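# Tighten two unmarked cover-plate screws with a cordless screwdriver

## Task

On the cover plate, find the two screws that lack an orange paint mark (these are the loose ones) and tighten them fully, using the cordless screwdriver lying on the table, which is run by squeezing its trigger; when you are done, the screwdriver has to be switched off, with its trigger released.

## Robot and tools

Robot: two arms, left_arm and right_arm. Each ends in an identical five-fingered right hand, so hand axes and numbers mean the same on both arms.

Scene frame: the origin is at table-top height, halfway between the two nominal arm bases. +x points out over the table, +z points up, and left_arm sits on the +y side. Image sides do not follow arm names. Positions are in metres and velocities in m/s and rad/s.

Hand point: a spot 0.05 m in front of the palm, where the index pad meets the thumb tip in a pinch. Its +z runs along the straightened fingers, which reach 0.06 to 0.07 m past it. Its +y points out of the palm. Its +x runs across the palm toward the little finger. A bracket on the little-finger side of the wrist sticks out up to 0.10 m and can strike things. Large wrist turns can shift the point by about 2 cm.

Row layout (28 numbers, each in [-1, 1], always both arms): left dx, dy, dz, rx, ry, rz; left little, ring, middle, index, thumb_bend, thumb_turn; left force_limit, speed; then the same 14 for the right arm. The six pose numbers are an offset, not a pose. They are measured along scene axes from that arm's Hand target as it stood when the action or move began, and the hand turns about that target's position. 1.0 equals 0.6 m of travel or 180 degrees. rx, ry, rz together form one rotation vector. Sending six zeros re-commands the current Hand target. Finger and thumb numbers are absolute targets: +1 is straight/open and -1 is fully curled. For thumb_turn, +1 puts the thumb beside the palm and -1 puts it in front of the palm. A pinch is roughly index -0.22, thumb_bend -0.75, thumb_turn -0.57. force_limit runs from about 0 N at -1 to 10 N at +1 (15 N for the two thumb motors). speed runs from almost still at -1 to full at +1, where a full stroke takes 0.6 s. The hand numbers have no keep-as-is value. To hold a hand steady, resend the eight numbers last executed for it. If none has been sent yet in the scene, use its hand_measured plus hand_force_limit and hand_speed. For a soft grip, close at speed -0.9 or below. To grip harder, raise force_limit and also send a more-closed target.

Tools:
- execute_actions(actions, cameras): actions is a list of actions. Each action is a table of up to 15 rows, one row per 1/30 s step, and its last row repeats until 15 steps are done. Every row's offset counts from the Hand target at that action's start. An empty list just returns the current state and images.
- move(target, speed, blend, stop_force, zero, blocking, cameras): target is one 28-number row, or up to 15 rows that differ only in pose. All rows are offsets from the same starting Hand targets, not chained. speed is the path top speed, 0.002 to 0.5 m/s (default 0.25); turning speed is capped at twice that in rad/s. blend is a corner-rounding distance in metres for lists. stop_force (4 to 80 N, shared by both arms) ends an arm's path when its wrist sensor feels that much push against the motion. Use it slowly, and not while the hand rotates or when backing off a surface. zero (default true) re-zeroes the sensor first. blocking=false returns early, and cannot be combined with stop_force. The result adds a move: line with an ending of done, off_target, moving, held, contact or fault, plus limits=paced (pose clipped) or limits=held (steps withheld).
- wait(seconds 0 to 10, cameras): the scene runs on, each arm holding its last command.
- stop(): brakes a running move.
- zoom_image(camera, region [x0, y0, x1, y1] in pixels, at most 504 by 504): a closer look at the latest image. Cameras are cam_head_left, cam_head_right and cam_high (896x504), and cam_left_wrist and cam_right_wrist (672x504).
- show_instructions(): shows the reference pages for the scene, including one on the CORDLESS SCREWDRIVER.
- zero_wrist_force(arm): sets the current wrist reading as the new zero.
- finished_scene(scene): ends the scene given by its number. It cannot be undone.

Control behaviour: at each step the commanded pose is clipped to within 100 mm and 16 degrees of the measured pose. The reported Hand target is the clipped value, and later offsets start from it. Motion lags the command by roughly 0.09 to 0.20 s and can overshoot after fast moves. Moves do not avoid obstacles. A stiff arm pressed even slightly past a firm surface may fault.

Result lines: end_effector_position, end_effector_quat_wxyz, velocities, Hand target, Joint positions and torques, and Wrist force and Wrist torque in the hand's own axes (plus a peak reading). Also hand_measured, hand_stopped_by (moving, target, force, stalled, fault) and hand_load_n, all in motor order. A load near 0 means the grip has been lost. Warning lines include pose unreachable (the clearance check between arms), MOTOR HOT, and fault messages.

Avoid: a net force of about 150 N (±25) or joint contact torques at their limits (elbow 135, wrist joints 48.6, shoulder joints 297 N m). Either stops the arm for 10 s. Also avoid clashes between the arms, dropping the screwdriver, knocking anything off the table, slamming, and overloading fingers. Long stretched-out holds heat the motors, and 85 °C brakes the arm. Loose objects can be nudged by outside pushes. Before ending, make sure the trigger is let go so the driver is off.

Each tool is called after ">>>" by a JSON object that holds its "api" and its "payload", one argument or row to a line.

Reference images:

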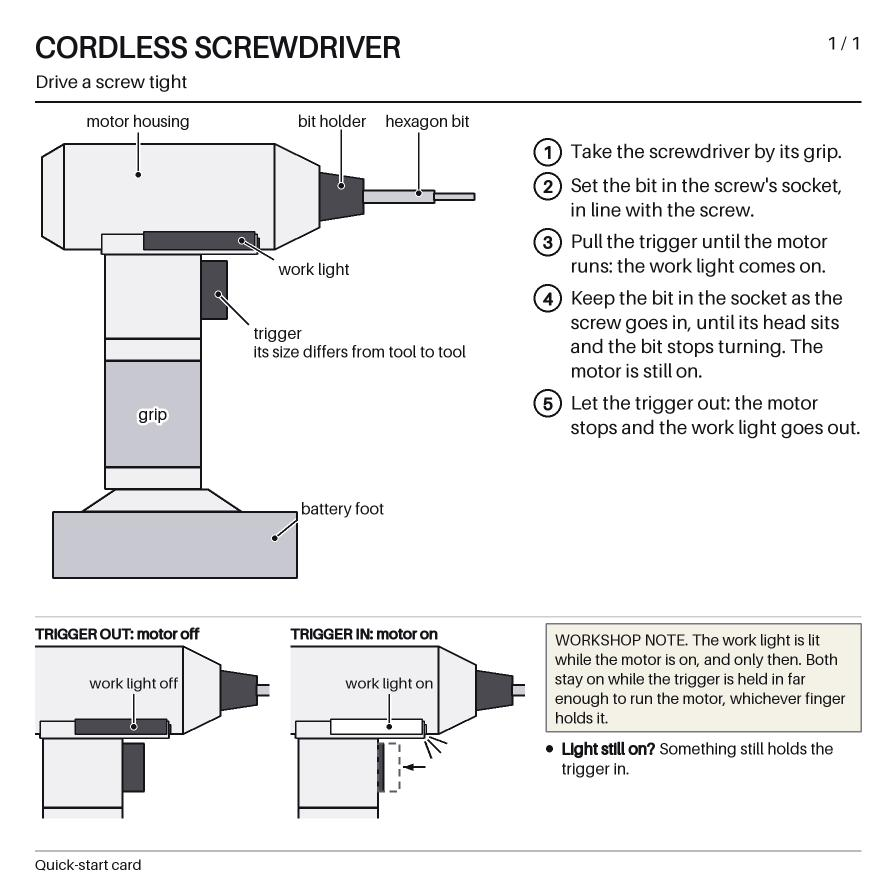

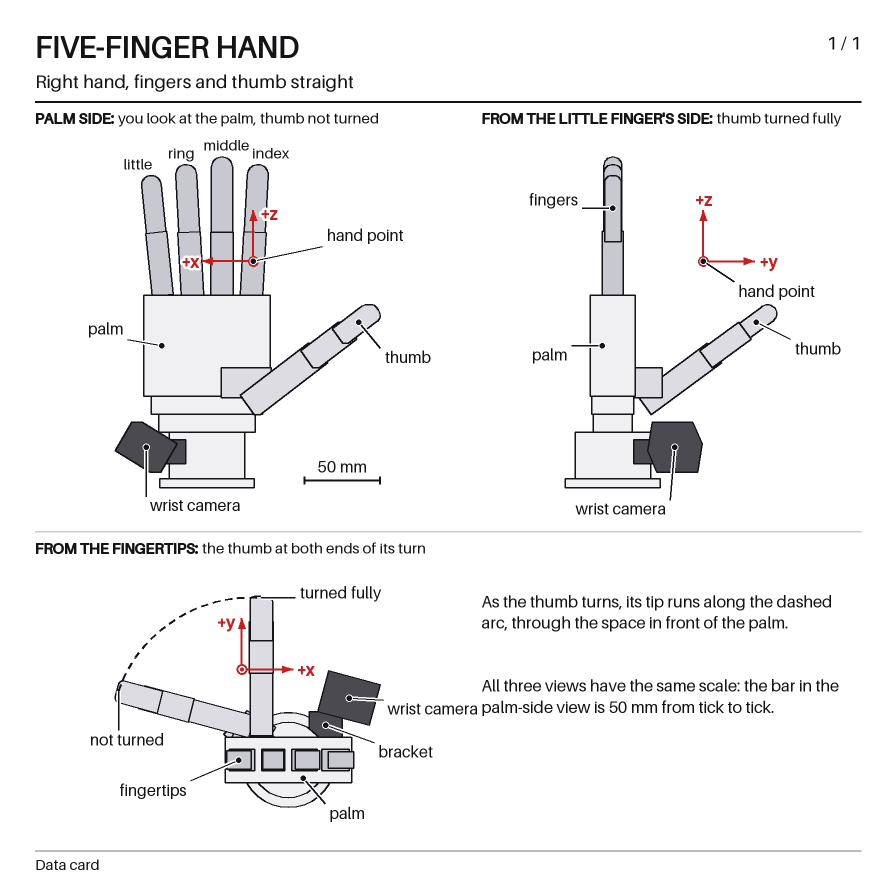

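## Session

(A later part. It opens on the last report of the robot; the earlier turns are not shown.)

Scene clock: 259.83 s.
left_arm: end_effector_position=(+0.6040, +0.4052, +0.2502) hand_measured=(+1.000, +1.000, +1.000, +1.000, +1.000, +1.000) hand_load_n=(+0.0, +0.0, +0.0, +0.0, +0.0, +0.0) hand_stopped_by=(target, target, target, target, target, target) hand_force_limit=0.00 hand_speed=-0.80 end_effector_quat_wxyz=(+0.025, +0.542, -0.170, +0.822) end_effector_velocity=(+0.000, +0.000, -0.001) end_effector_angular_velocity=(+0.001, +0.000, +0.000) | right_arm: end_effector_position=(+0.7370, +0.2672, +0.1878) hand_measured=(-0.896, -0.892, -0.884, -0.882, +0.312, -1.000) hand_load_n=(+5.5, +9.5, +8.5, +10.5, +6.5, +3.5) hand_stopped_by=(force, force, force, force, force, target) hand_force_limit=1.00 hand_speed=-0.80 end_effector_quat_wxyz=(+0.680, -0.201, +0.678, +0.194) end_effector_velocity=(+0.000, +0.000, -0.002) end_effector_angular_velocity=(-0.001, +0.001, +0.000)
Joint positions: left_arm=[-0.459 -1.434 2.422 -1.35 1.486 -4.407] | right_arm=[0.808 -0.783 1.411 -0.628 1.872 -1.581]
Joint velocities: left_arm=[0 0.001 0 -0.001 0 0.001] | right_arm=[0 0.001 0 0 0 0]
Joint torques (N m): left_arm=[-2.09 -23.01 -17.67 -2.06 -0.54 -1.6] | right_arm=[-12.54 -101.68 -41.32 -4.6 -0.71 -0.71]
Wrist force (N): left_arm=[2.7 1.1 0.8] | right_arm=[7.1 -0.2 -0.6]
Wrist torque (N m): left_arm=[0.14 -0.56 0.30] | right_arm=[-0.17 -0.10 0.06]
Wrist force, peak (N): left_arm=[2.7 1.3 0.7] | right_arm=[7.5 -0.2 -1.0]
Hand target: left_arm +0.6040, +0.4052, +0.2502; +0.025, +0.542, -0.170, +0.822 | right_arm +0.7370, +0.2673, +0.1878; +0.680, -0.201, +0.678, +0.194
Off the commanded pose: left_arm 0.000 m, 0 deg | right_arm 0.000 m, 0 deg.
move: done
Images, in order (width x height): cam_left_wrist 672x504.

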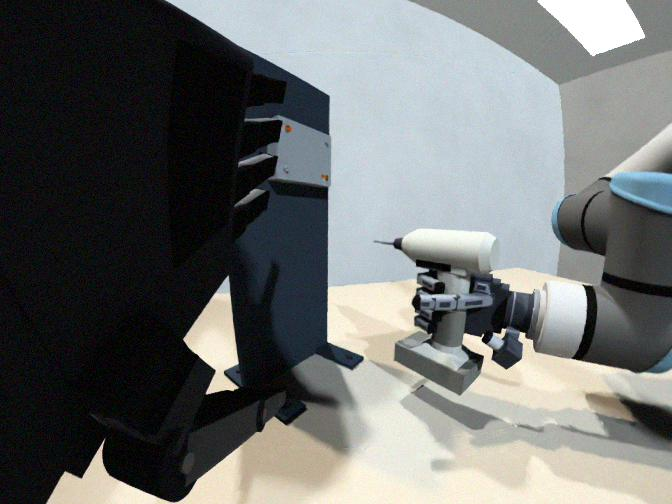

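>>> {"api": "move", "payload": {
  "target": [0,0,0,0,0,0,1,1,1,1,1,1,0,-0.8,0.0,-0.2,0.1,0,0,0.4167,-1,-1,-1,-1,-1,-1,1,-0.8],
  "speed": 0.3,
  "cameras": ["cam_left_wrist","cam_head_left"]
}}

Scene clock: 263.17 s.
left_arm: end_effector_position=(+0.6040, +0.4052, +0.2502) hand_measured=(+1.000, +1.000, +1.000, +1.000, +1.000, +1.000) hand_load_n=(+0.0, +0.0, +0.0, +0.0, +0.0, +0.0) hand_stopped_by=(target, target, target, target, target, target) hand_force_limit=0.00 hand_speed=-0.80 end_effector_quat_wxyz=(+0.025, +0.542, -0.170, +0.822) end_effector_velocity=(+0.000, +0.000, +0.000) end_effector_angular_velocity=(-0.002, +0.001, -0.001) | right_arm: end_effector_position=(+0.7372, +0.1475, +0.2479) hand_measured=(-0.896, -0.892, -0.884, -0.882, +0.312, -1.000) hand_load_n=(+5.5, +9.5, +9.0, +10.5, +6.0, +3.5) hand_stopped_by=(force, force, force, force, force, target) hand_force_limit=1.00 hand_speed=-0.80 end_effector_quat_wxyz=(-0.421, +0.572, -0.415, -0.569) end_effector_velocity=(-0.001, +0.000, +0.000) end_effector_angular_velocity=(+0.000, +0.001, +0.004)
Joint positions: left_arm=[-0.459 -1.434 2.422 -1.35 1.486 -4.407] | right_arm=[0.45 -0.701 1.132 -0.44 0.206 -1.572]
Joint velocities: left_arm=[0.001 0 0 0 0 -0.002] | right_arm=[0 0 0 -0.001 -0.003 0.001]
Joint torques (N m): left_arm=[-5.74 -28.09 -19.08 -2.45 -0.19 -2.13] | right_arm=[14.25 -120.82 -44.64 -3.45 -1.1 1.65]
Wrist force (N): left_arm=[2.6 1.0 0.8] | right_arm=[7.2 0.2 -0.4]
Wrist torque (N m): left_arm=[0.13 -0.56 0.29] | right_arm=[-0.13 -0.12 0.08]
Wrist force, peak (N): left_arm=[2.8 1.1 0.9] | right_arm=[7.7 0.9 -0.5]
Hand target: left_arm +0.6040, +0.4052, +0.2502; +0.025, +0.542, -0.170, +0.822 | right_arm +0.7371, +0.1476, +0.2480; -0.421, +0.572, -0.415, -0.569
Off the commanded pose: left_arm 0.000 m, 0 deg | right_arm 0.000 m, 0 deg.
move: done
Images, in order (width x height): cam_head_left 896x504, cam_left_wrist 672x504.

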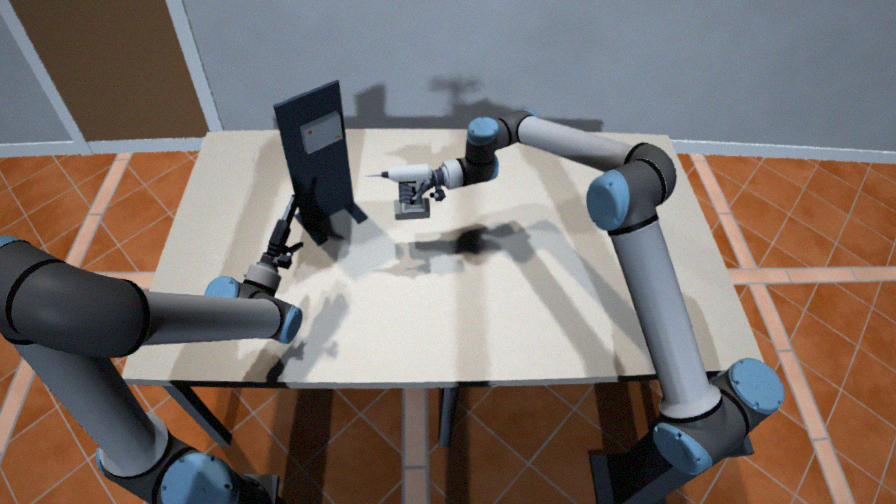

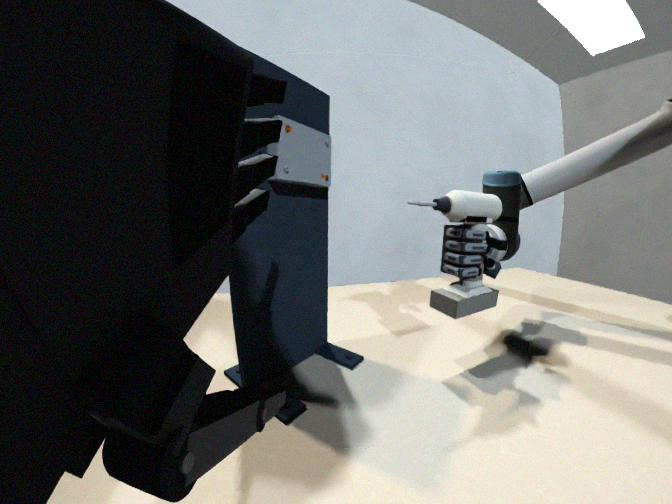

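>>> {"api": "zoom_image", "payload": {
  "camera": "cam_left_wrist",
  "region": [405, 175, 535, 325]
}}

>>> {"api": "zoom_image", "payload": {
  "camera": "cam_left_wrist",
  "region": [435, 195, 515, 285]
}}

Scaled by 3.360 from the camera's 672x504 image, which has a finer 960x720 frame.

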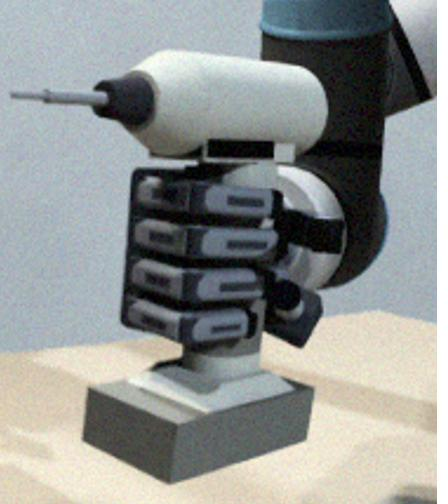

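Scaled by 5.600 from the camera's 672x504 image, which has a finer 960x720 frame.

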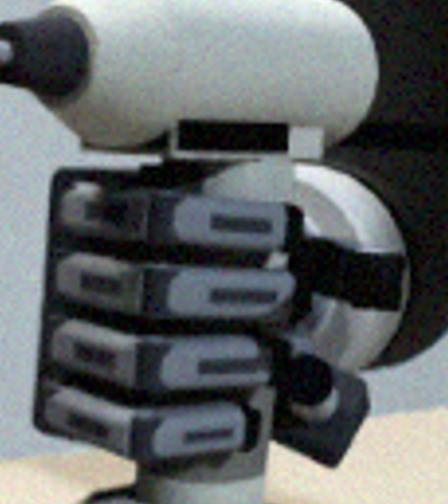

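>>> {"api": "move", "payload": {
  "target": [0,0,0,0,0,0,1,1,1,1,1,1,0,-0.8,0,0,-0.19,0,0,0,-1,-1,-1,0.5,-1,-1,0.4,-0.5],
  "speed": 0.12,
  "cameras": []
}}

>>> {"api": "move", "payload": {
  "target": [0,0,0,0,0,0,1,1,1,1,1,1,0,-0.8,0,0,-0.015,0,0,0,-1,-1,-1,0.5,-1,-1,0.4,-0.5],
  "speed": 0.015,
  "stop_force": 6,
  "cameras": ["cam_left_wrist"]
}}

>>> {"api": "zoom_image", "payload": {
  "camera": "cam_left_wrist",
  "region": [420, 225, 580, 385]
}}

Scene clock: 266.10 s.
left_arm: end_effector_position=(+0.6040, +0.4052, +0.2502) hand_measured=(+1.000, +1.000, +1.000, +1.000, +1.000, +1.000) hand_load_n=(+0.0, +0.0, +0.0, +0.0, +0.0, +0.0) hand_stopped_by=(target, target, target, target, target, target) hand_force_limit=0.00 hand_speed=-0.80 end_effector_quat_wxyz=(+0.025, +0.542, -0.170, +0.822) end_effector_velocity=(+0.000, +0.000, -0.001) end_effector_angular_velocity=(+0.000, +0.001, +0.000) | right_arm: end_effector_position=(+0.7371, +0.1476, +0.1340) hand_measured=(-0.896, -0.892, -0.884, +0.500, +0.312, -1.000) hand_load_n=(+4.5, +9.5, +9.5, +0.0, +6.0, +4.5) hand_stopped_by=(force, force, force, target, force, target) hand_force_limit=0.40 hand_speed=-0.50 end_effector_quat_wxyz=(-0.421, +0.572, -0.415, -0.569) end_effector_velocity=(+0.000, +0.000, -0.001) end_effector_angular_velocity=(+0.000, +0.000, +0.000)
Joint positions: left_arm=[-0.459 -1.434 2.422 -1.35 1.486 -4.407] | right_arm=[0.45 -0.603 1.167 -0.573 0.205 -1.572]
Joint velocities: left_arm=[0 0.001 0 -0.001 0 0] | right_arm=[0 0.001 0 -0.001 0 0]
Joint torques (N m): left_arm=[-4.77 -26.87 -19.89 -2 -0.29 -2.09] | right_arm=[11.26 -114.15 -40.29 1.55 1.31 -1.68]
Wrist force (N): left_arm=[2.1 1.0 1.1] | right_arm=[7.0 0.0 -1.0]
Wrist torque (N m): left_arm=[0.11 -0.49 0.26] | right_arm=[-0.14 -0.07 0.06]
Wrist force, peak (N): left_arm=[2.8 1.3 0.9] | right_arm=[10.3 0.1 -0.8]
Hand target: left_arm +0.6040, +0.4052, +0.2502; +0.025, +0.542, -0.170, +0.822 | right_arm +0.7371, +0.1476, +0.1340; -0.421, +0.572, -0.415, -0.569
Off the commanded pose: left_arm 0.000 m, 0 deg | right_arm 0.000 m, 0 deg.
move: done
No camera images: "cameras" was empty.

Scene clock: 267.57 s.
left_arm: end_effector_position=(+0.6040, +0.4052, +0.2502) hand_measured=(+1.000, +1.000, +1.000, +1.000, +1.000, +1.000) hand_load_n=(+0.0, +0.0, +0.0, +0.0, +0.0, +0.0) hand_stopped_by=(target, target, target, target, target, target) hand_force_limit=0.00 hand_speed=-0.80 end_effector_quat_wxyz=(+0.025, +0.542, -0.170, +0.822) end_effector_velocity=(+0.000, +0.001, +0.000) end_effector_angular_velocity=(+0.002, +0.000, +0.001) | right_arm: end_effector_position=(+0.7371, +0.1476, +0.1297) hand_measured=(-0.896, -0.892, -0.884, +0.500, +0.312, -1.000) hand_load_n=(+6.0, +10.0, +10.0, +0.0, +5.5, +4.0) hand_stopped_by=(force, force, force, target, force, target) hand_force_limit=0.40 hand_speed=-0.50 end_effector_quat_wxyz=(-0.421, +0.572, -0.415, -0.569) end_effector_velocity=(+0.000, +0.000, +0.001) end_effector_angular_velocity=(+0.000, -0.001, +0.000)
Joint positions: left_arm=[-0.459 -1.434 2.422 -1.35 1.486 -4.407] | right_arm=[0.45 -0.599 1.167 -0.578 0.205 -1.572]
Joint velocities: left_arm=[0.001 0 0 0.001 0.001 0.002] | right_arm=[0 -0.001 0 0 0 0]
Joint torques (N m): left_arm=[-8.63 -24.22 -18.83 -2.83 -0.2 -2.02] | right_arm=[12.78 -127.36 -43.6 1.32 1.26 -0.87]
Wrist force (N): left_arm=[2.4 1.2 0.6] | right_arm=[5.3 -0.6 -0.3]
Wrist torque (N m): left_arm=[0.17 -0.52 0.28] | right_arm=[-0.21 -0.17 0.02]
Wrist force, peak (N): left_arm=[2.8 1.1 0.9] | right_arm=[-7.1 -0.4 -3.4]
Hand target: left_arm +0.6040, +0.4052, +0.2502; +0.025, +0.542, -0.170, +0.822 | right_arm +0.7371, +0.1476, +0.1297; -0.421, +0.572, -0.415, -0.569
Off the commanded pose: left_arm 0.000 m, 0 deg | right_arm 0.005 m, 0 deg.
move: contact (right_arm)
Images, in order (width x height): cam_left_wrist 672x504.

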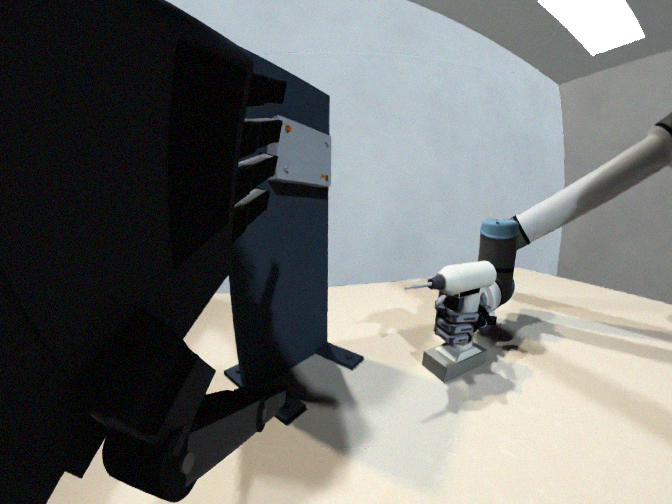

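Scaled by 3.150 from the camera's 672x504 image, which has a finer 960x720 frame.

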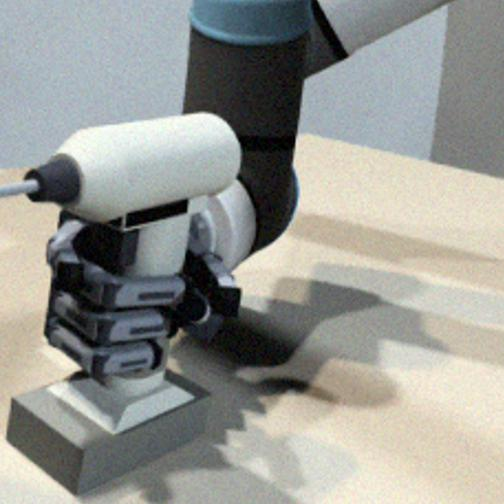

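>>> {"api": "move", "payload": {
  "target": [0,0,0,0,0,0,1,1,1,1,1,1,0,-0.8,0,0,-0.005,0,0,0,-1,-1,-1,0.5,-1,-1,0.4,-0.5],
  "speed": 0.01,
  "stop_force": 7,
  "cameras": []
}}

>>> {"api": "move", "payload": {
  "target": [0,0,0,0,0,0,1,1,1,1,1,1,0,-0.8,0,0,0,0,0,0,-0.55,-0.55,-0.55,0.5,0.6,-1,0.4,-0.8],
  "speed": 0.01,
  "cameras": ["cam_left_wrist","cam_right_wrist"]
}}

>>> {"api": "zoom_image", "payload": {
  "camera": "cam_left_wrist",
  "region": [420, 245, 540, 365]
}}

Scene clock: 268.63 s.
left_arm: end_effector_position=(+0.6040, +0.4052, +0.2502) hand_measured=(+1.000, +1.000, +1.000, +1.000, +1.000, +1.000) hand_load_n=(+0.0, +0.0, +0.0, +0.0, +0.0, +0.0) hand_stopped_by=(target, target, target, target, target, target) hand_force_limit=0.00 hand_speed=-0.80 end_effector_quat_wxyz=(+0.025, +0.542, -0.170, +0.822) end_effector_velocity=(+0.000, -0.001, +0.000) end_effector_angular_velocity=(+0.000, +0.000, -0.002) | right_arm: end_effector_position=(+0.7371, +0.1476, +0.1295) hand_measured=(-0.896, -0.892, -0.884, +0.500, +0.312, -1.000) hand_load_n=(+6.0, +10.5, +9.5, +0.0, +5.5, +4.0) hand_stopped_by=(force, force, force, target, force, target) hand_force_limit=0.40 hand_speed=-0.50 end_effector_quat_wxyz=(-0.421, +0.572, -0.415, -0.569) end_effector_velocity=(+0.000, +0.000, -0.001) end_effector_angular_velocity=(+0.000, +0.000, +0.000)
Joint positions: left_arm=[-0.459 -1.434 2.422 -1.35 1.486 -4.407] | right_arm=[0.45 -0.599 1.167 -0.578 0.205 -1.572]
Joint velocities: left_arm=[-0.002 0 0 0 0.001 0] | right_arm=[0 0.001 0 -0.001 0 0]
Joint torques (N m): left_arm=[-6.12 -29.6 -18.47 -2.52 -0.82 -1.75] | right_arm=[12.42 -120.62 -36.66 1.77 1.24 -1.22]
Wrist force (N): left_arm=[2.3 0.7 1.1] | right_arm=[0.1 0.0 -0.2]
Wrist torque (N m): left_arm=[0.07 -0.51 0.26] | right_arm=[-0.17 -0.22 -0.03]
Wrist force, peak (N): left_arm=[2.5 1.4 0.8] | right_arm=[-6.0 0.1 -3.5]
Hand target: left_arm +0.6040, +0.4052, +0.2502; +0.025, +0.542, -0.170, +0.822 | right_arm +0.7371, +0.1476, +0.1295; -0.421, +0.572, -0.415, -0.569
Off the commanded pose: left_arm 0.000 m, 0 deg | right_arm 0.003 m, 0 deg.
move: contact (right_arm)
No camera images: "cameras" was empty.

Scene clock: 270.30 s.
left_arm: end_effector_position=(+0.6040, +0.4052, +0.2502) hand_measured=(+1.000, +1.000, +1.000, +1.000, +1.000, +1.000) hand_load_n=(+0.0, +0.0, +0.0, +0.0, +0.0, +0.0) hand_stopped_by=(target, target, target, target, target, target) hand_force_limit=0.00 hand_speed=-0.80 end_effector_quat_wxyz=(+0.025, +0.542, -0.170, +0.822) end_effector_velocity=(+0.000, +0.000, +0.000) end_effector_angular_velocity=(+0.002, +0.000, +0.000) | right_arm: end_effector_position=(+0.7371, +0.1476, +0.1295) hand_measured=(-0.550, -0.550, -0.550, +0.500, +0.600, -1.000) hand_load_n=(+0.0, +0.0, +0.0, +0.0, +0.0, -0.5) hand_stopped_by=(target, target, target, target, target, target) hand_force_limit=0.40 hand_speed=-0.80 end_effector_quat_wxyz=(-0.421, +0.572, -0.415, -0.569) end_effector_velocity=(+0.000, +0.000, +0.000) end_effector_angular_velocity=(+0.000, +0.000, +0.000)
Joint positions: left_arm=[-0.459 -1.434 2.422 -1.35 1.486 -4.407] | right_arm=[0.45 -0.599 1.167 -0.578 0.205 -1.572]
Joint velocities: left_arm=[0 0 0 0 0.001 0.001] | right_arm=[0 0 0 -0.001 0 0]
Joint torques (N m): left_arm=[-9.49 -28.35 -20.47 -2.41 -0.52 -1.71] | right_arm=[12.61 -122.69 -31.07 1.08 -0.75 -1.21]
Wrist force (N): left_arm=[2.4 1.1 0.6] | right_arm=[-0.3 -1.0 -1.0]
Wrist torque (N m): left_arm=[0.15 -0.51 0.28] | right_arm=[-0.21 0.22 -0.16]
Wrist force, peak (N): left_arm=[2.9 1.2 0.7] | right_arm=[3.2 -1.0 -1.4]
Hand target: left_arm +0.6040, +0.4052, +0.2502; +0.025, +0.542, -0.170, +0.822 | right_arm +0.7371, +0.1476, +0.1295; -0.421, +0.572, -0.415, -0.569
Off the commanded pose: left_arm 0.000 m, 0 deg | right_arm 0.000 m, 0 deg.
move: done
Images, in order (width x height): cam_left_wrist 672x504, cam_right_wrist 672x504.

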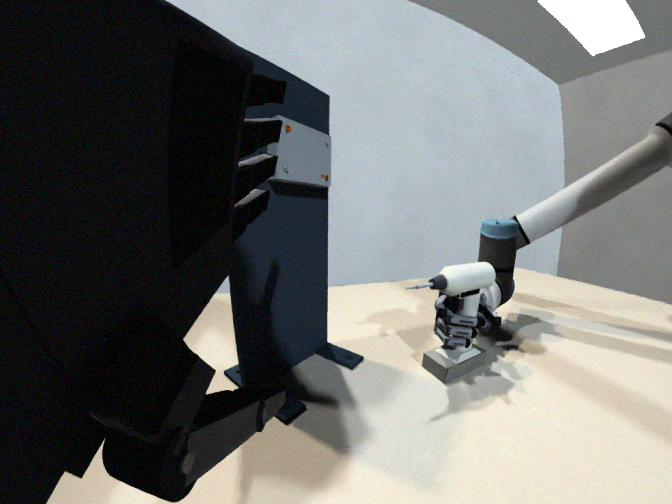

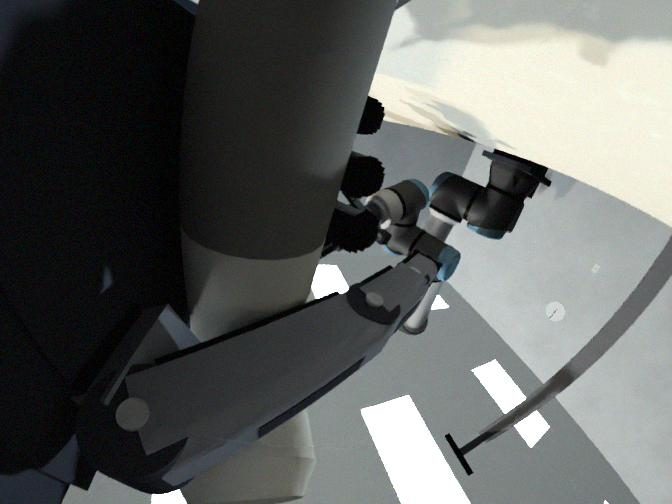

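Scaled by 4.200 from the camera's 672x504 image, which has a finer 960x720 frame.

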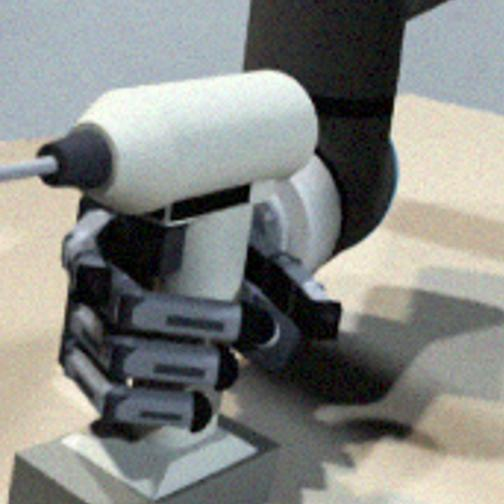

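>>> {"api": "wait", "payload": {
  "seconds": 0.1
}}

>>> {"api": "zoom_image", "payload": {
  "camera": "cam_left_wrist",
  "region": [380, 180, 600, 400]
}}

>>> {"api": "zoom_image", "payload": {
  "camera": "cam_right_wrist",
  "region": [100, 0, 604, 504]
}}

Scene clock: 271.13 s.
left_arm: end_effector_position=(+0.6040, +0.4052, +0.2502) hand_measured=(+1.000, +1.000, +1.000, +1.000, +1.000, +1.000) hand_load_n=(+0.0, +0.0, +0.0, +0.0, +0.0, +0.0) hand_stopped_by=(target, target, target, target, target, target) hand_force_limit=0.00 hand_speed=-0.80 end_effector_quat_wxyz=(+0.025, +0.542, -0.170, +0.822) end_effector_velocity=(+0.000, +0.000, +0.000) end_effector_angular_velocity=(-0.001, -0.001, +0.000) | right_arm: end_effector_position=(+0.7371, +0.1476, +0.1295) hand_measured=(-0.550, -0.550, -0.550, +0.500, +0.600, -1.000) hand_load_n=(+0.0, +0.0, +0.0, +0.5, +0.0, +0.0) hand_stopped_by=(target, target, target, target, target, target) hand_force_limit=0.40 hand_speed=-0.80 end_effector_quat_wxyz=(-0.421, +0.572, -0.415, -0.569) end_effector_velocity=(+0.000, +0.000, -0.001) end_effector_angular_velocity=(+0.000, +0.000, +0.001)
Joint positions: left_arm=[-0.459 -1.434 2.422 -1.35 1.486 -4.407] | right_arm=[0.45 -0.599 1.167 -0.578 0.205 -1.572]
Joint velocities: left_arm=[-0.001 0 0 -0.001 -0.001 0] | right_arm=[0 0.001 0 -0.001 0 0]
Joint torques (N m): left_arm=[-10.68 -27.37 -19.84 -2.82 -1.16 -2.19] | right_arm=[11.89 -121.95 -31.64 0.81 -0.94 -1.33]
Wrist force (N): left_arm=[2.5 0.8 0.4] | right_arm=[-0.2 -0.9 -0.9]
Wrist torque (N m): left_arm=[0.13 -0.53 0.28] | right_arm=[-0.19 0.20 -0.15]
Wrist force, peak (N): left_arm=[2.8 1.1 0.5] | right_arm=[-0.5 -0.9 -1.1]
Hand target: left_arm +0.6040, +0.4052, +0.2502; +0.025, +0.542, -0.170, +0.822 | right_arm +0.7371, +0.1476, +0.1295; -0.421, +0.572, -0.415, -0.569
Off the commanded pose: left_arm 0.000 m, 0 deg | right_arm 0.000 m, 0 deg.
wait: 0.10 s; at rest from the start

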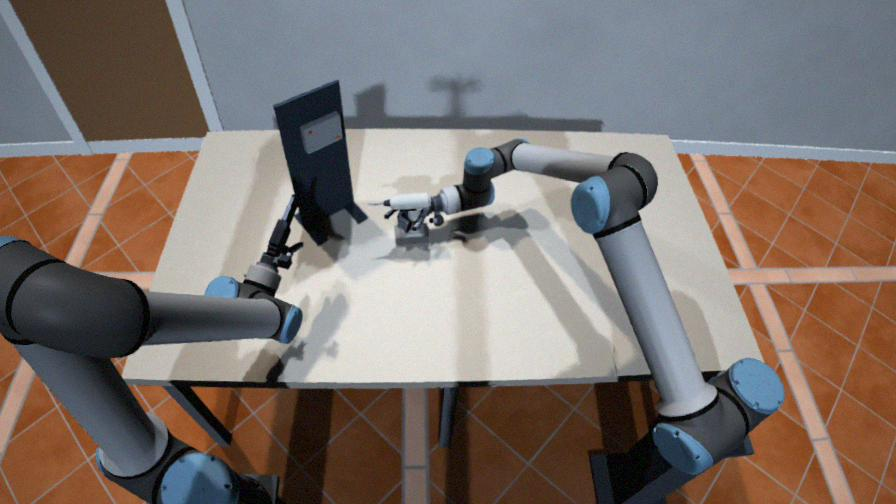

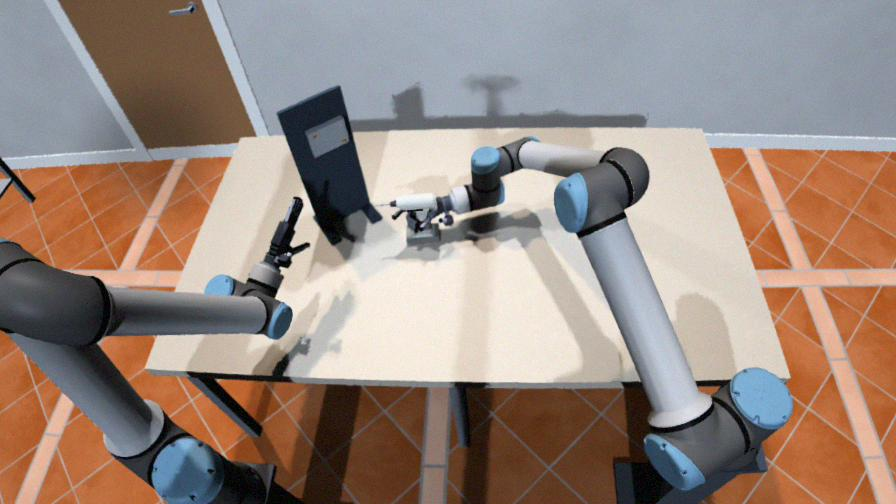

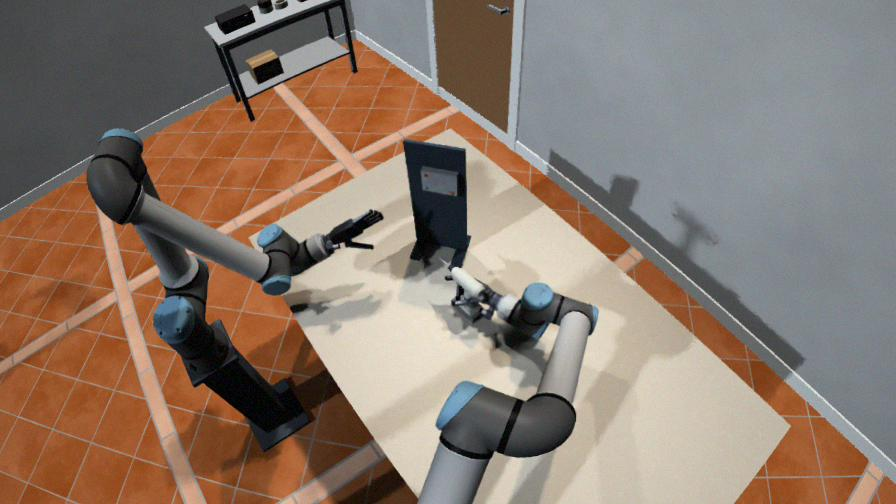

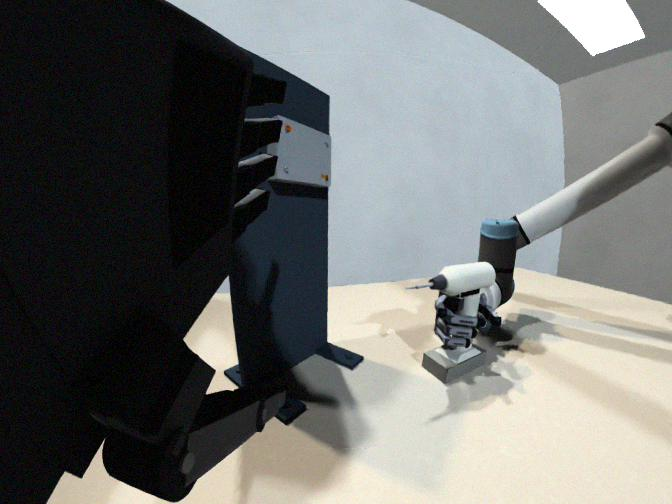

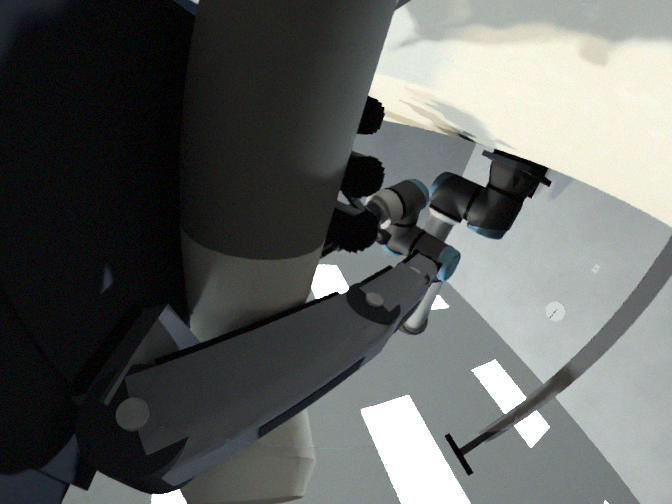

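Scaled by 2.291 from the camera's 672x504 image, which has a finer 960x720 frame.

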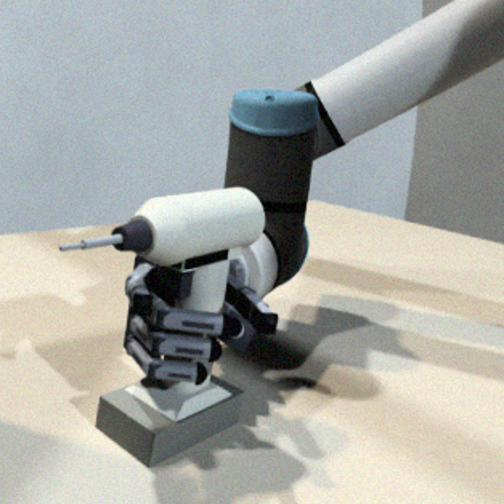

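Scaled by 1.000.

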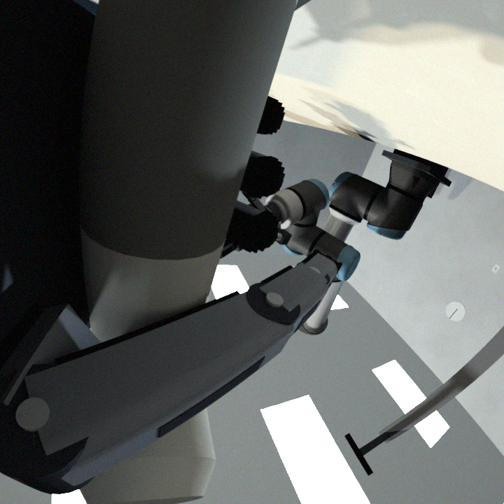

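>>> {"api": "move", "payload": {
  "target": [0,0,0,0,0,0,1,1,1,1,1,1,0,-0.8,0.0083,-0.027,0,0,0,0,-0.55,-0.55,-0.55,0.5,0.6,-1,0.4,-0.8],
  "speed": 0.03,
  "stop_force": 4,
  "cameras": ["cam_left_wrist", "cam_right_wrist"]
}}

>>> {"api": "zoom_image", "payload": {
  "camera": "cam_left_wrist",
  "region": [400, 220, 540, 390]
}}

Scene clock: 273.30 s.
left_arm: end_effector_position=(+0.6040, +0.4052, +0.2502) hand_measured=(+1.000, +1.000, +1.000, +1.000, +1.000, +1.000) hand_load_n=(+0.0, +0.0, +0.0, +0.0, +0.0, +0.0) hand_stopped_by=(target, target, target, target, target, target) hand_force_limit=0.00 hand_speed=-0.80 end_effector_quat_wxyz=(+0.025, +0.542, -0.170, +0.822) end_effector_velocity=(+0.000, +0.000, +0.000) end_effector_angular_velocity=(+0.000, +0.000, +0.000) | right_arm: end_effector_position=(+0.7421, +0.1314, +0.1295) hand_measured=(-0.550, -0.550, -0.550, +0.500, +0.600, -1.000) hand_load_n=(+0.0, +0.0, +0.0, +0.0, +0.0, -0.5) hand_stopped_by=(target, target, target, target, target, target) hand_force_limit=0.40 hand_speed=-0.80 end_effector_quat_wxyz=(-0.421, +0.572, -0.415, -0.569) end_effector_velocity=(+0.000, +0.000, +0.000) end_effector_angular_velocity=(+0.001, -0.001, +0.000)
Joint positions: left_arm=[-0.459 -1.434 2.422 -1.35 1.486 -4.407] | right_arm=[0.434 -0.609 1.187 -0.589 0.189 -1.571]
Joint velocities: left_arm=[0 0 0 0 0 0] | right_arm=[0 0 0 -0.001 0 0]
Joint torques (N m): left_arm=[-10.71 -26.28 -21.78 -3.21 -0.77 -1.94] | right_arm=[14.92 -102.76 -39.69 1.66 1.97 0.01]
Wrist force (N): left_arm=[2.5 1.3 0.4] | right_arm=[-0.5 -1.1 -0.8]
Wrist torque (N m): left_arm=[0.21 -0.53 0.29] | right_arm=[-0.19 0.23 -0.16]
Wrist force, peak (N): left_arm=[3.1 1.1 0.7] | right_arm=[-0.4 -2.0 -0.8]
Hand target: left_arm +0.6040, +0.4052, +0.2502; +0.025, +0.542, -0.170, +0.822 | right_arm +0.7421, +0.1314, +0.1295; -0.421, +0.572, -0.415, -0.569
Off the commanded pose: left_arm 0.000 m, 0 deg | right_arm 0.000 m, 0 deg.
move: done
Images, in order (width x height): cam_left_wrist 672x504, cam_right_wrist 672x504.

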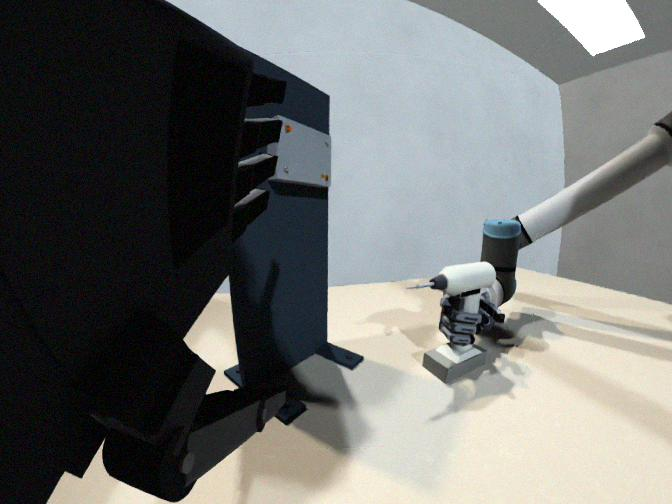

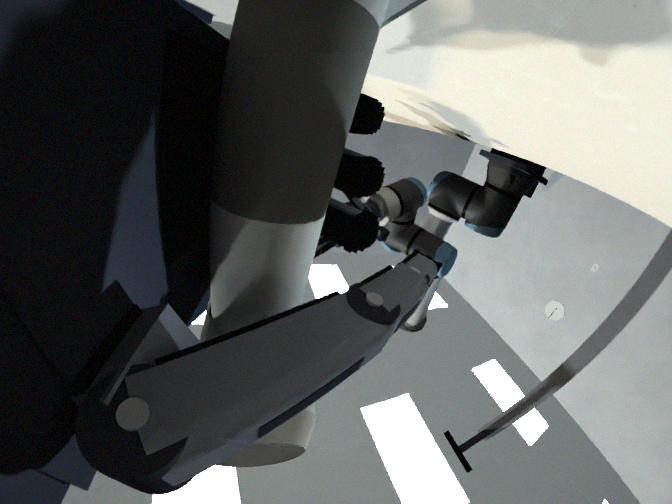

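Scaled by 2.965 from the camera's 672x504 image, which has a finer 960x720 frame.

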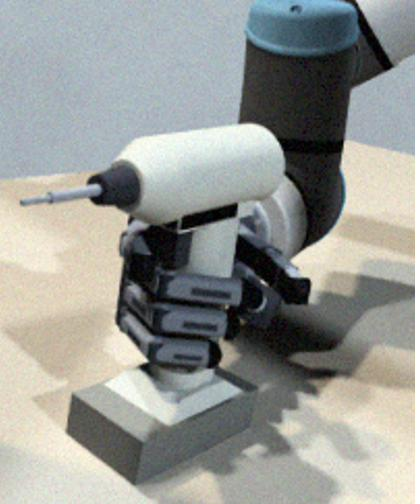

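>>> {"api": "move", "payload": {
  "target": [0,0,0,0,0,0,1,1,1,1,1,1,0,-0.8,0.0097,-0.0319,0,0,0,0,-0.55,-0.55,-0.55,0.5,0.6,-1,0.4,-0.8],
  "speed": 0.03,
  "stop_force": 4,
  "cameras": ["cam_left_wrist", "cam_right_wrist"]
}}

>>> {"api": "zoom_image", "payload": {
  "camera": "cam_left_wrist",
  "region": [400, 220, 540, 390]
}}

Scene clock: 275.27 s.
left_arm: end_effector_position=(+0.6040, +0.4052, +0.2502) hand_measured=(+1.000, +1.000, +1.000, +1.000, +1.000, +1.000) hand_load_n=(+0.0, +0.0, +0.0, +0.0, +0.0, +0.0) hand_stopped_by=(target, target, target, target, target, target) hand_force_limit=0.00 hand_speed=-0.80 end_effector_quat_wxyz=(+0.025, +0.542, -0.170, +0.822) end_effector_velocity=(+0.000, +0.000, +0.000) end_effector_angular_velocity=(+0.000, +0.000, -0.001) | right_arm: end_effector_position=(+0.7479, +0.1123, +0.1295) hand_measured=(-0.550, -0.550, -0.550, +0.500, +0.600, -1.000) hand_load_n=(+0.0, +0.0, +0.0, +0.0, +0.0, +0.0) hand_stopped_by=(target, target, target, target, target, target) hand_force_limit=0.40 hand_speed=-0.80 end_effector_quat_wxyz=(-0.421, +0.572, -0.415, -0.569) end_effector_velocity=(+0.000, +0.000, +0.000) end_effector_angular_velocity=(+0.000, -0.001, +0.000)
Joint positions: left_arm=[-0.459 -1.434 2.422 -1.35 1.486 -4.407] | right_arm=[0.413 -0.62 1.209 -0.602 0.169 -1.569]
Joint velocities: left_arm=[0 0 0 0 0.001 0] | right_arm=[0 0 0 0 0 0]
Joint torques (N m): left_arm=[-9.37 -30.24 -20.16 -2.83 -0.28 -1.88] | right_arm=[15.13 -101.99 -39.26 0.93 1.84 -0.22]
Wrist force (N): left_arm=[2.7 0.9 0.7] | right_arm=[-0.5 -1.2 -0.8]
Wrist torque (N m): left_arm=[0.12 -0.57 0.29] | right_arm=[-0.19 0.22 -0.16]
Wrist force, peak (N): left_arm=[3.0 1.0 0.9] | right_arm=[-0.6 -1.7 -0.9]
Hand target: left_arm +0.6040, +0.4052, +0.2502; +0.025, +0.542, -0.170, +0.822 | right_arm +0.7479, +0.1123, +0.1295; -0.421, +0.572, -0.415, -0.569
Off the commanded pose: left_arm 0.000 m, 0 deg | right_arm 0.000 m, 0 deg.
move: done
Images, in order (width x height): cam_left_wrist 672x504, cam_right_wrist 672x504.

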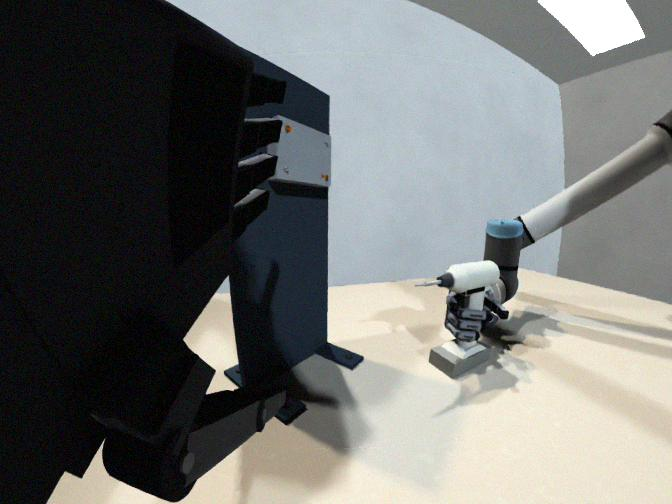

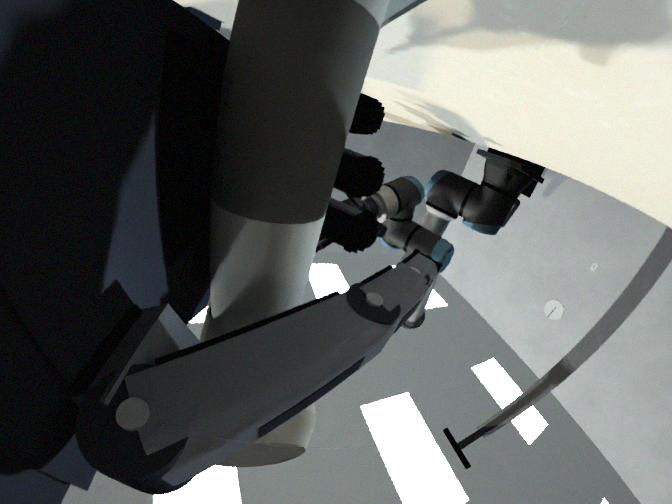

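Scaled by 2.965 from the camera's 672x504 image, which has a finer 960x720 frame.

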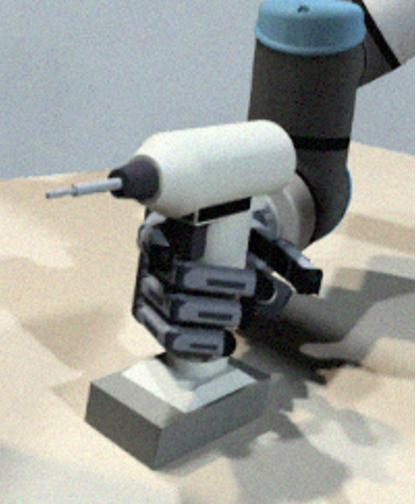

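>>> {"api": "move", "payload": {
  "target": [0,0,0,0,0,0,1,1,1,1,1,1,0,-0.8,0,0,0,0,0,0,-0.55,-0.55,-0.55,0.5,-0.5,-1,-0.5,-0.7],
  "speed": 0.03,
  "cameras": ["cam_left_wrist", "cam_right_wrist"]
}}

>>> {"api": "zoom_image", "payload": {
  "camera": "cam_left_wrist",
  "region": [400, 220, 540, 390]
}}

Scene clock: 277.53 s.
left_arm: end_effector_position=(+0.6040, +0.4052, +0.2502) hand_measured=(+1.000, +1.000, +1.000, +1.000, +1.000, +1.000) hand_load_n=(+0.0, +0.0, +0.0, +0.0, +0.0, +0.0) hand_stopped_by=(target, target, target, target, target, target) hand_force_limit=0.00 hand_speed=-0.80 end_effector_quat_wxyz=(+0.025, +0.542, -0.170, +0.822) end_effector_velocity=(+0.000, +0.000, +0.000) end_effector_angular_velocity=(+0.001, -0.001, +0.000) | right_arm: end_effector_position=(+0.7479, +0.1123, +0.1295) hand_measured=(-0.550, -0.550, -0.550, +0.500, +0.030, -1.000) hand_load_n=(+0.0, +0.0, +0.5, +0.0, +4.5, +0.5) hand_stopped_by=(target, target, target, target, force, target) hand_force_limit=-0.50 hand_speed=-0.70 end_effector_quat_wxyz=(-0.421, +0.572, -0.415, -0.569) end_effector_velocity=(+0.000, +0.000, +0.001) end_effector_angular_velocity=(+0.000, -0.001, +0.000)
Joint positions: left_arm=[-0.459 -1.434 2.422 -1.35 1.486 -4.407] | right_arm=[0.413 -0.62 1.209 -0.602 0.169 -1.569]
Joint velocities: left_arm=[-0.001 0 0 0 -0.001 0.002] | right_arm=[0 -0.001 0 0 0 0]
Joint torques (N m): left_arm=[-11.73 -25.89 -23.21 -3.68 -0.18 -1.6] | right_arm=[13.96 -102.3 -32.38 1.62 0.64 -0.67]
Wrist force (N): left_arm=[2.3 0.9 0.7] | right_arm=[-0.4 -1.1 -1.2]
Wrist torque (N m): left_arm=[0.12 -0.52 0.27] | right_arm=[-0.15 0.23 -0.15]
Wrist force, peak (N): left_arm=[2.7 1.5 0.8] | right_arm=[-0.8 -1.7 -1.0]
Hand target: left_arm +0.6040, +0.4052, +0.2502; +0.025, +0.542, -0.170, +0.822 | right_arm +0.7479, +0.1123, +0.1295; -0.421, +0.572, -0.415, -0.569
Off the commanded pose: left_arm 0.000 m, 0 deg | right_arm 0.000 m, 0 deg.
move: done
Images, in order (width x height): cam_left_wrist 672x504, cam_right_wrist 672x504.

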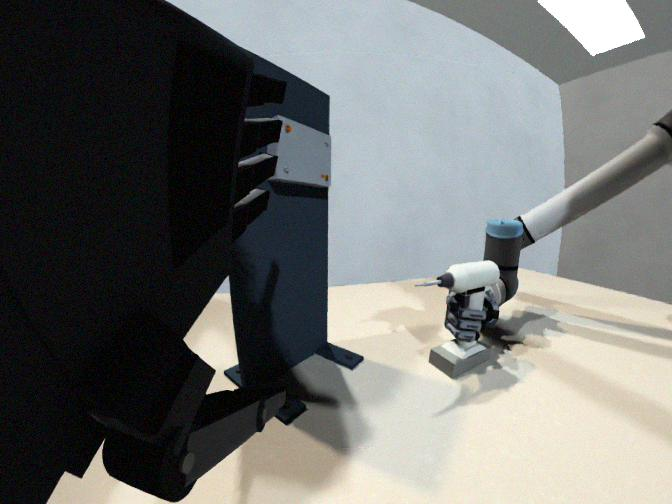

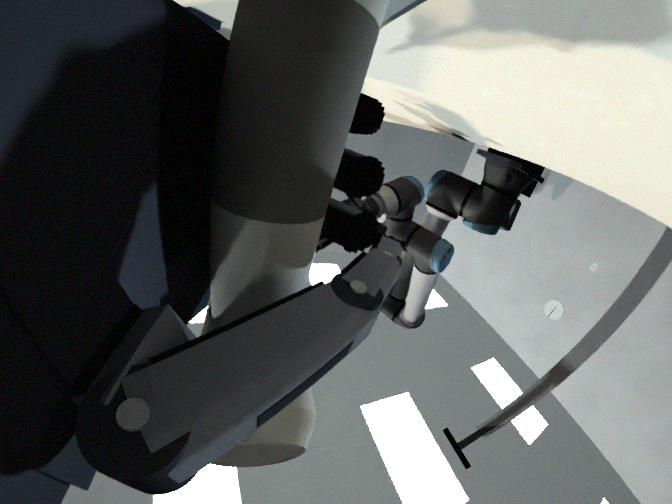

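Scaled by 2.965 from the camera's 672x504 image, which has a finer 960x720 frame.

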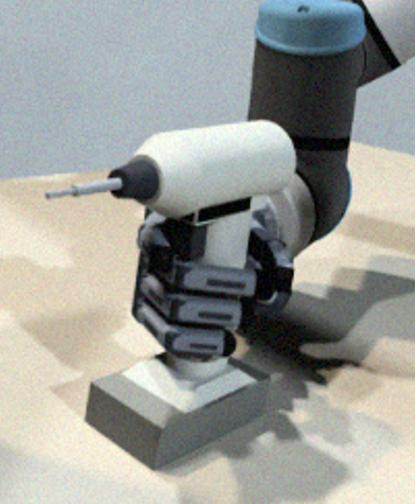

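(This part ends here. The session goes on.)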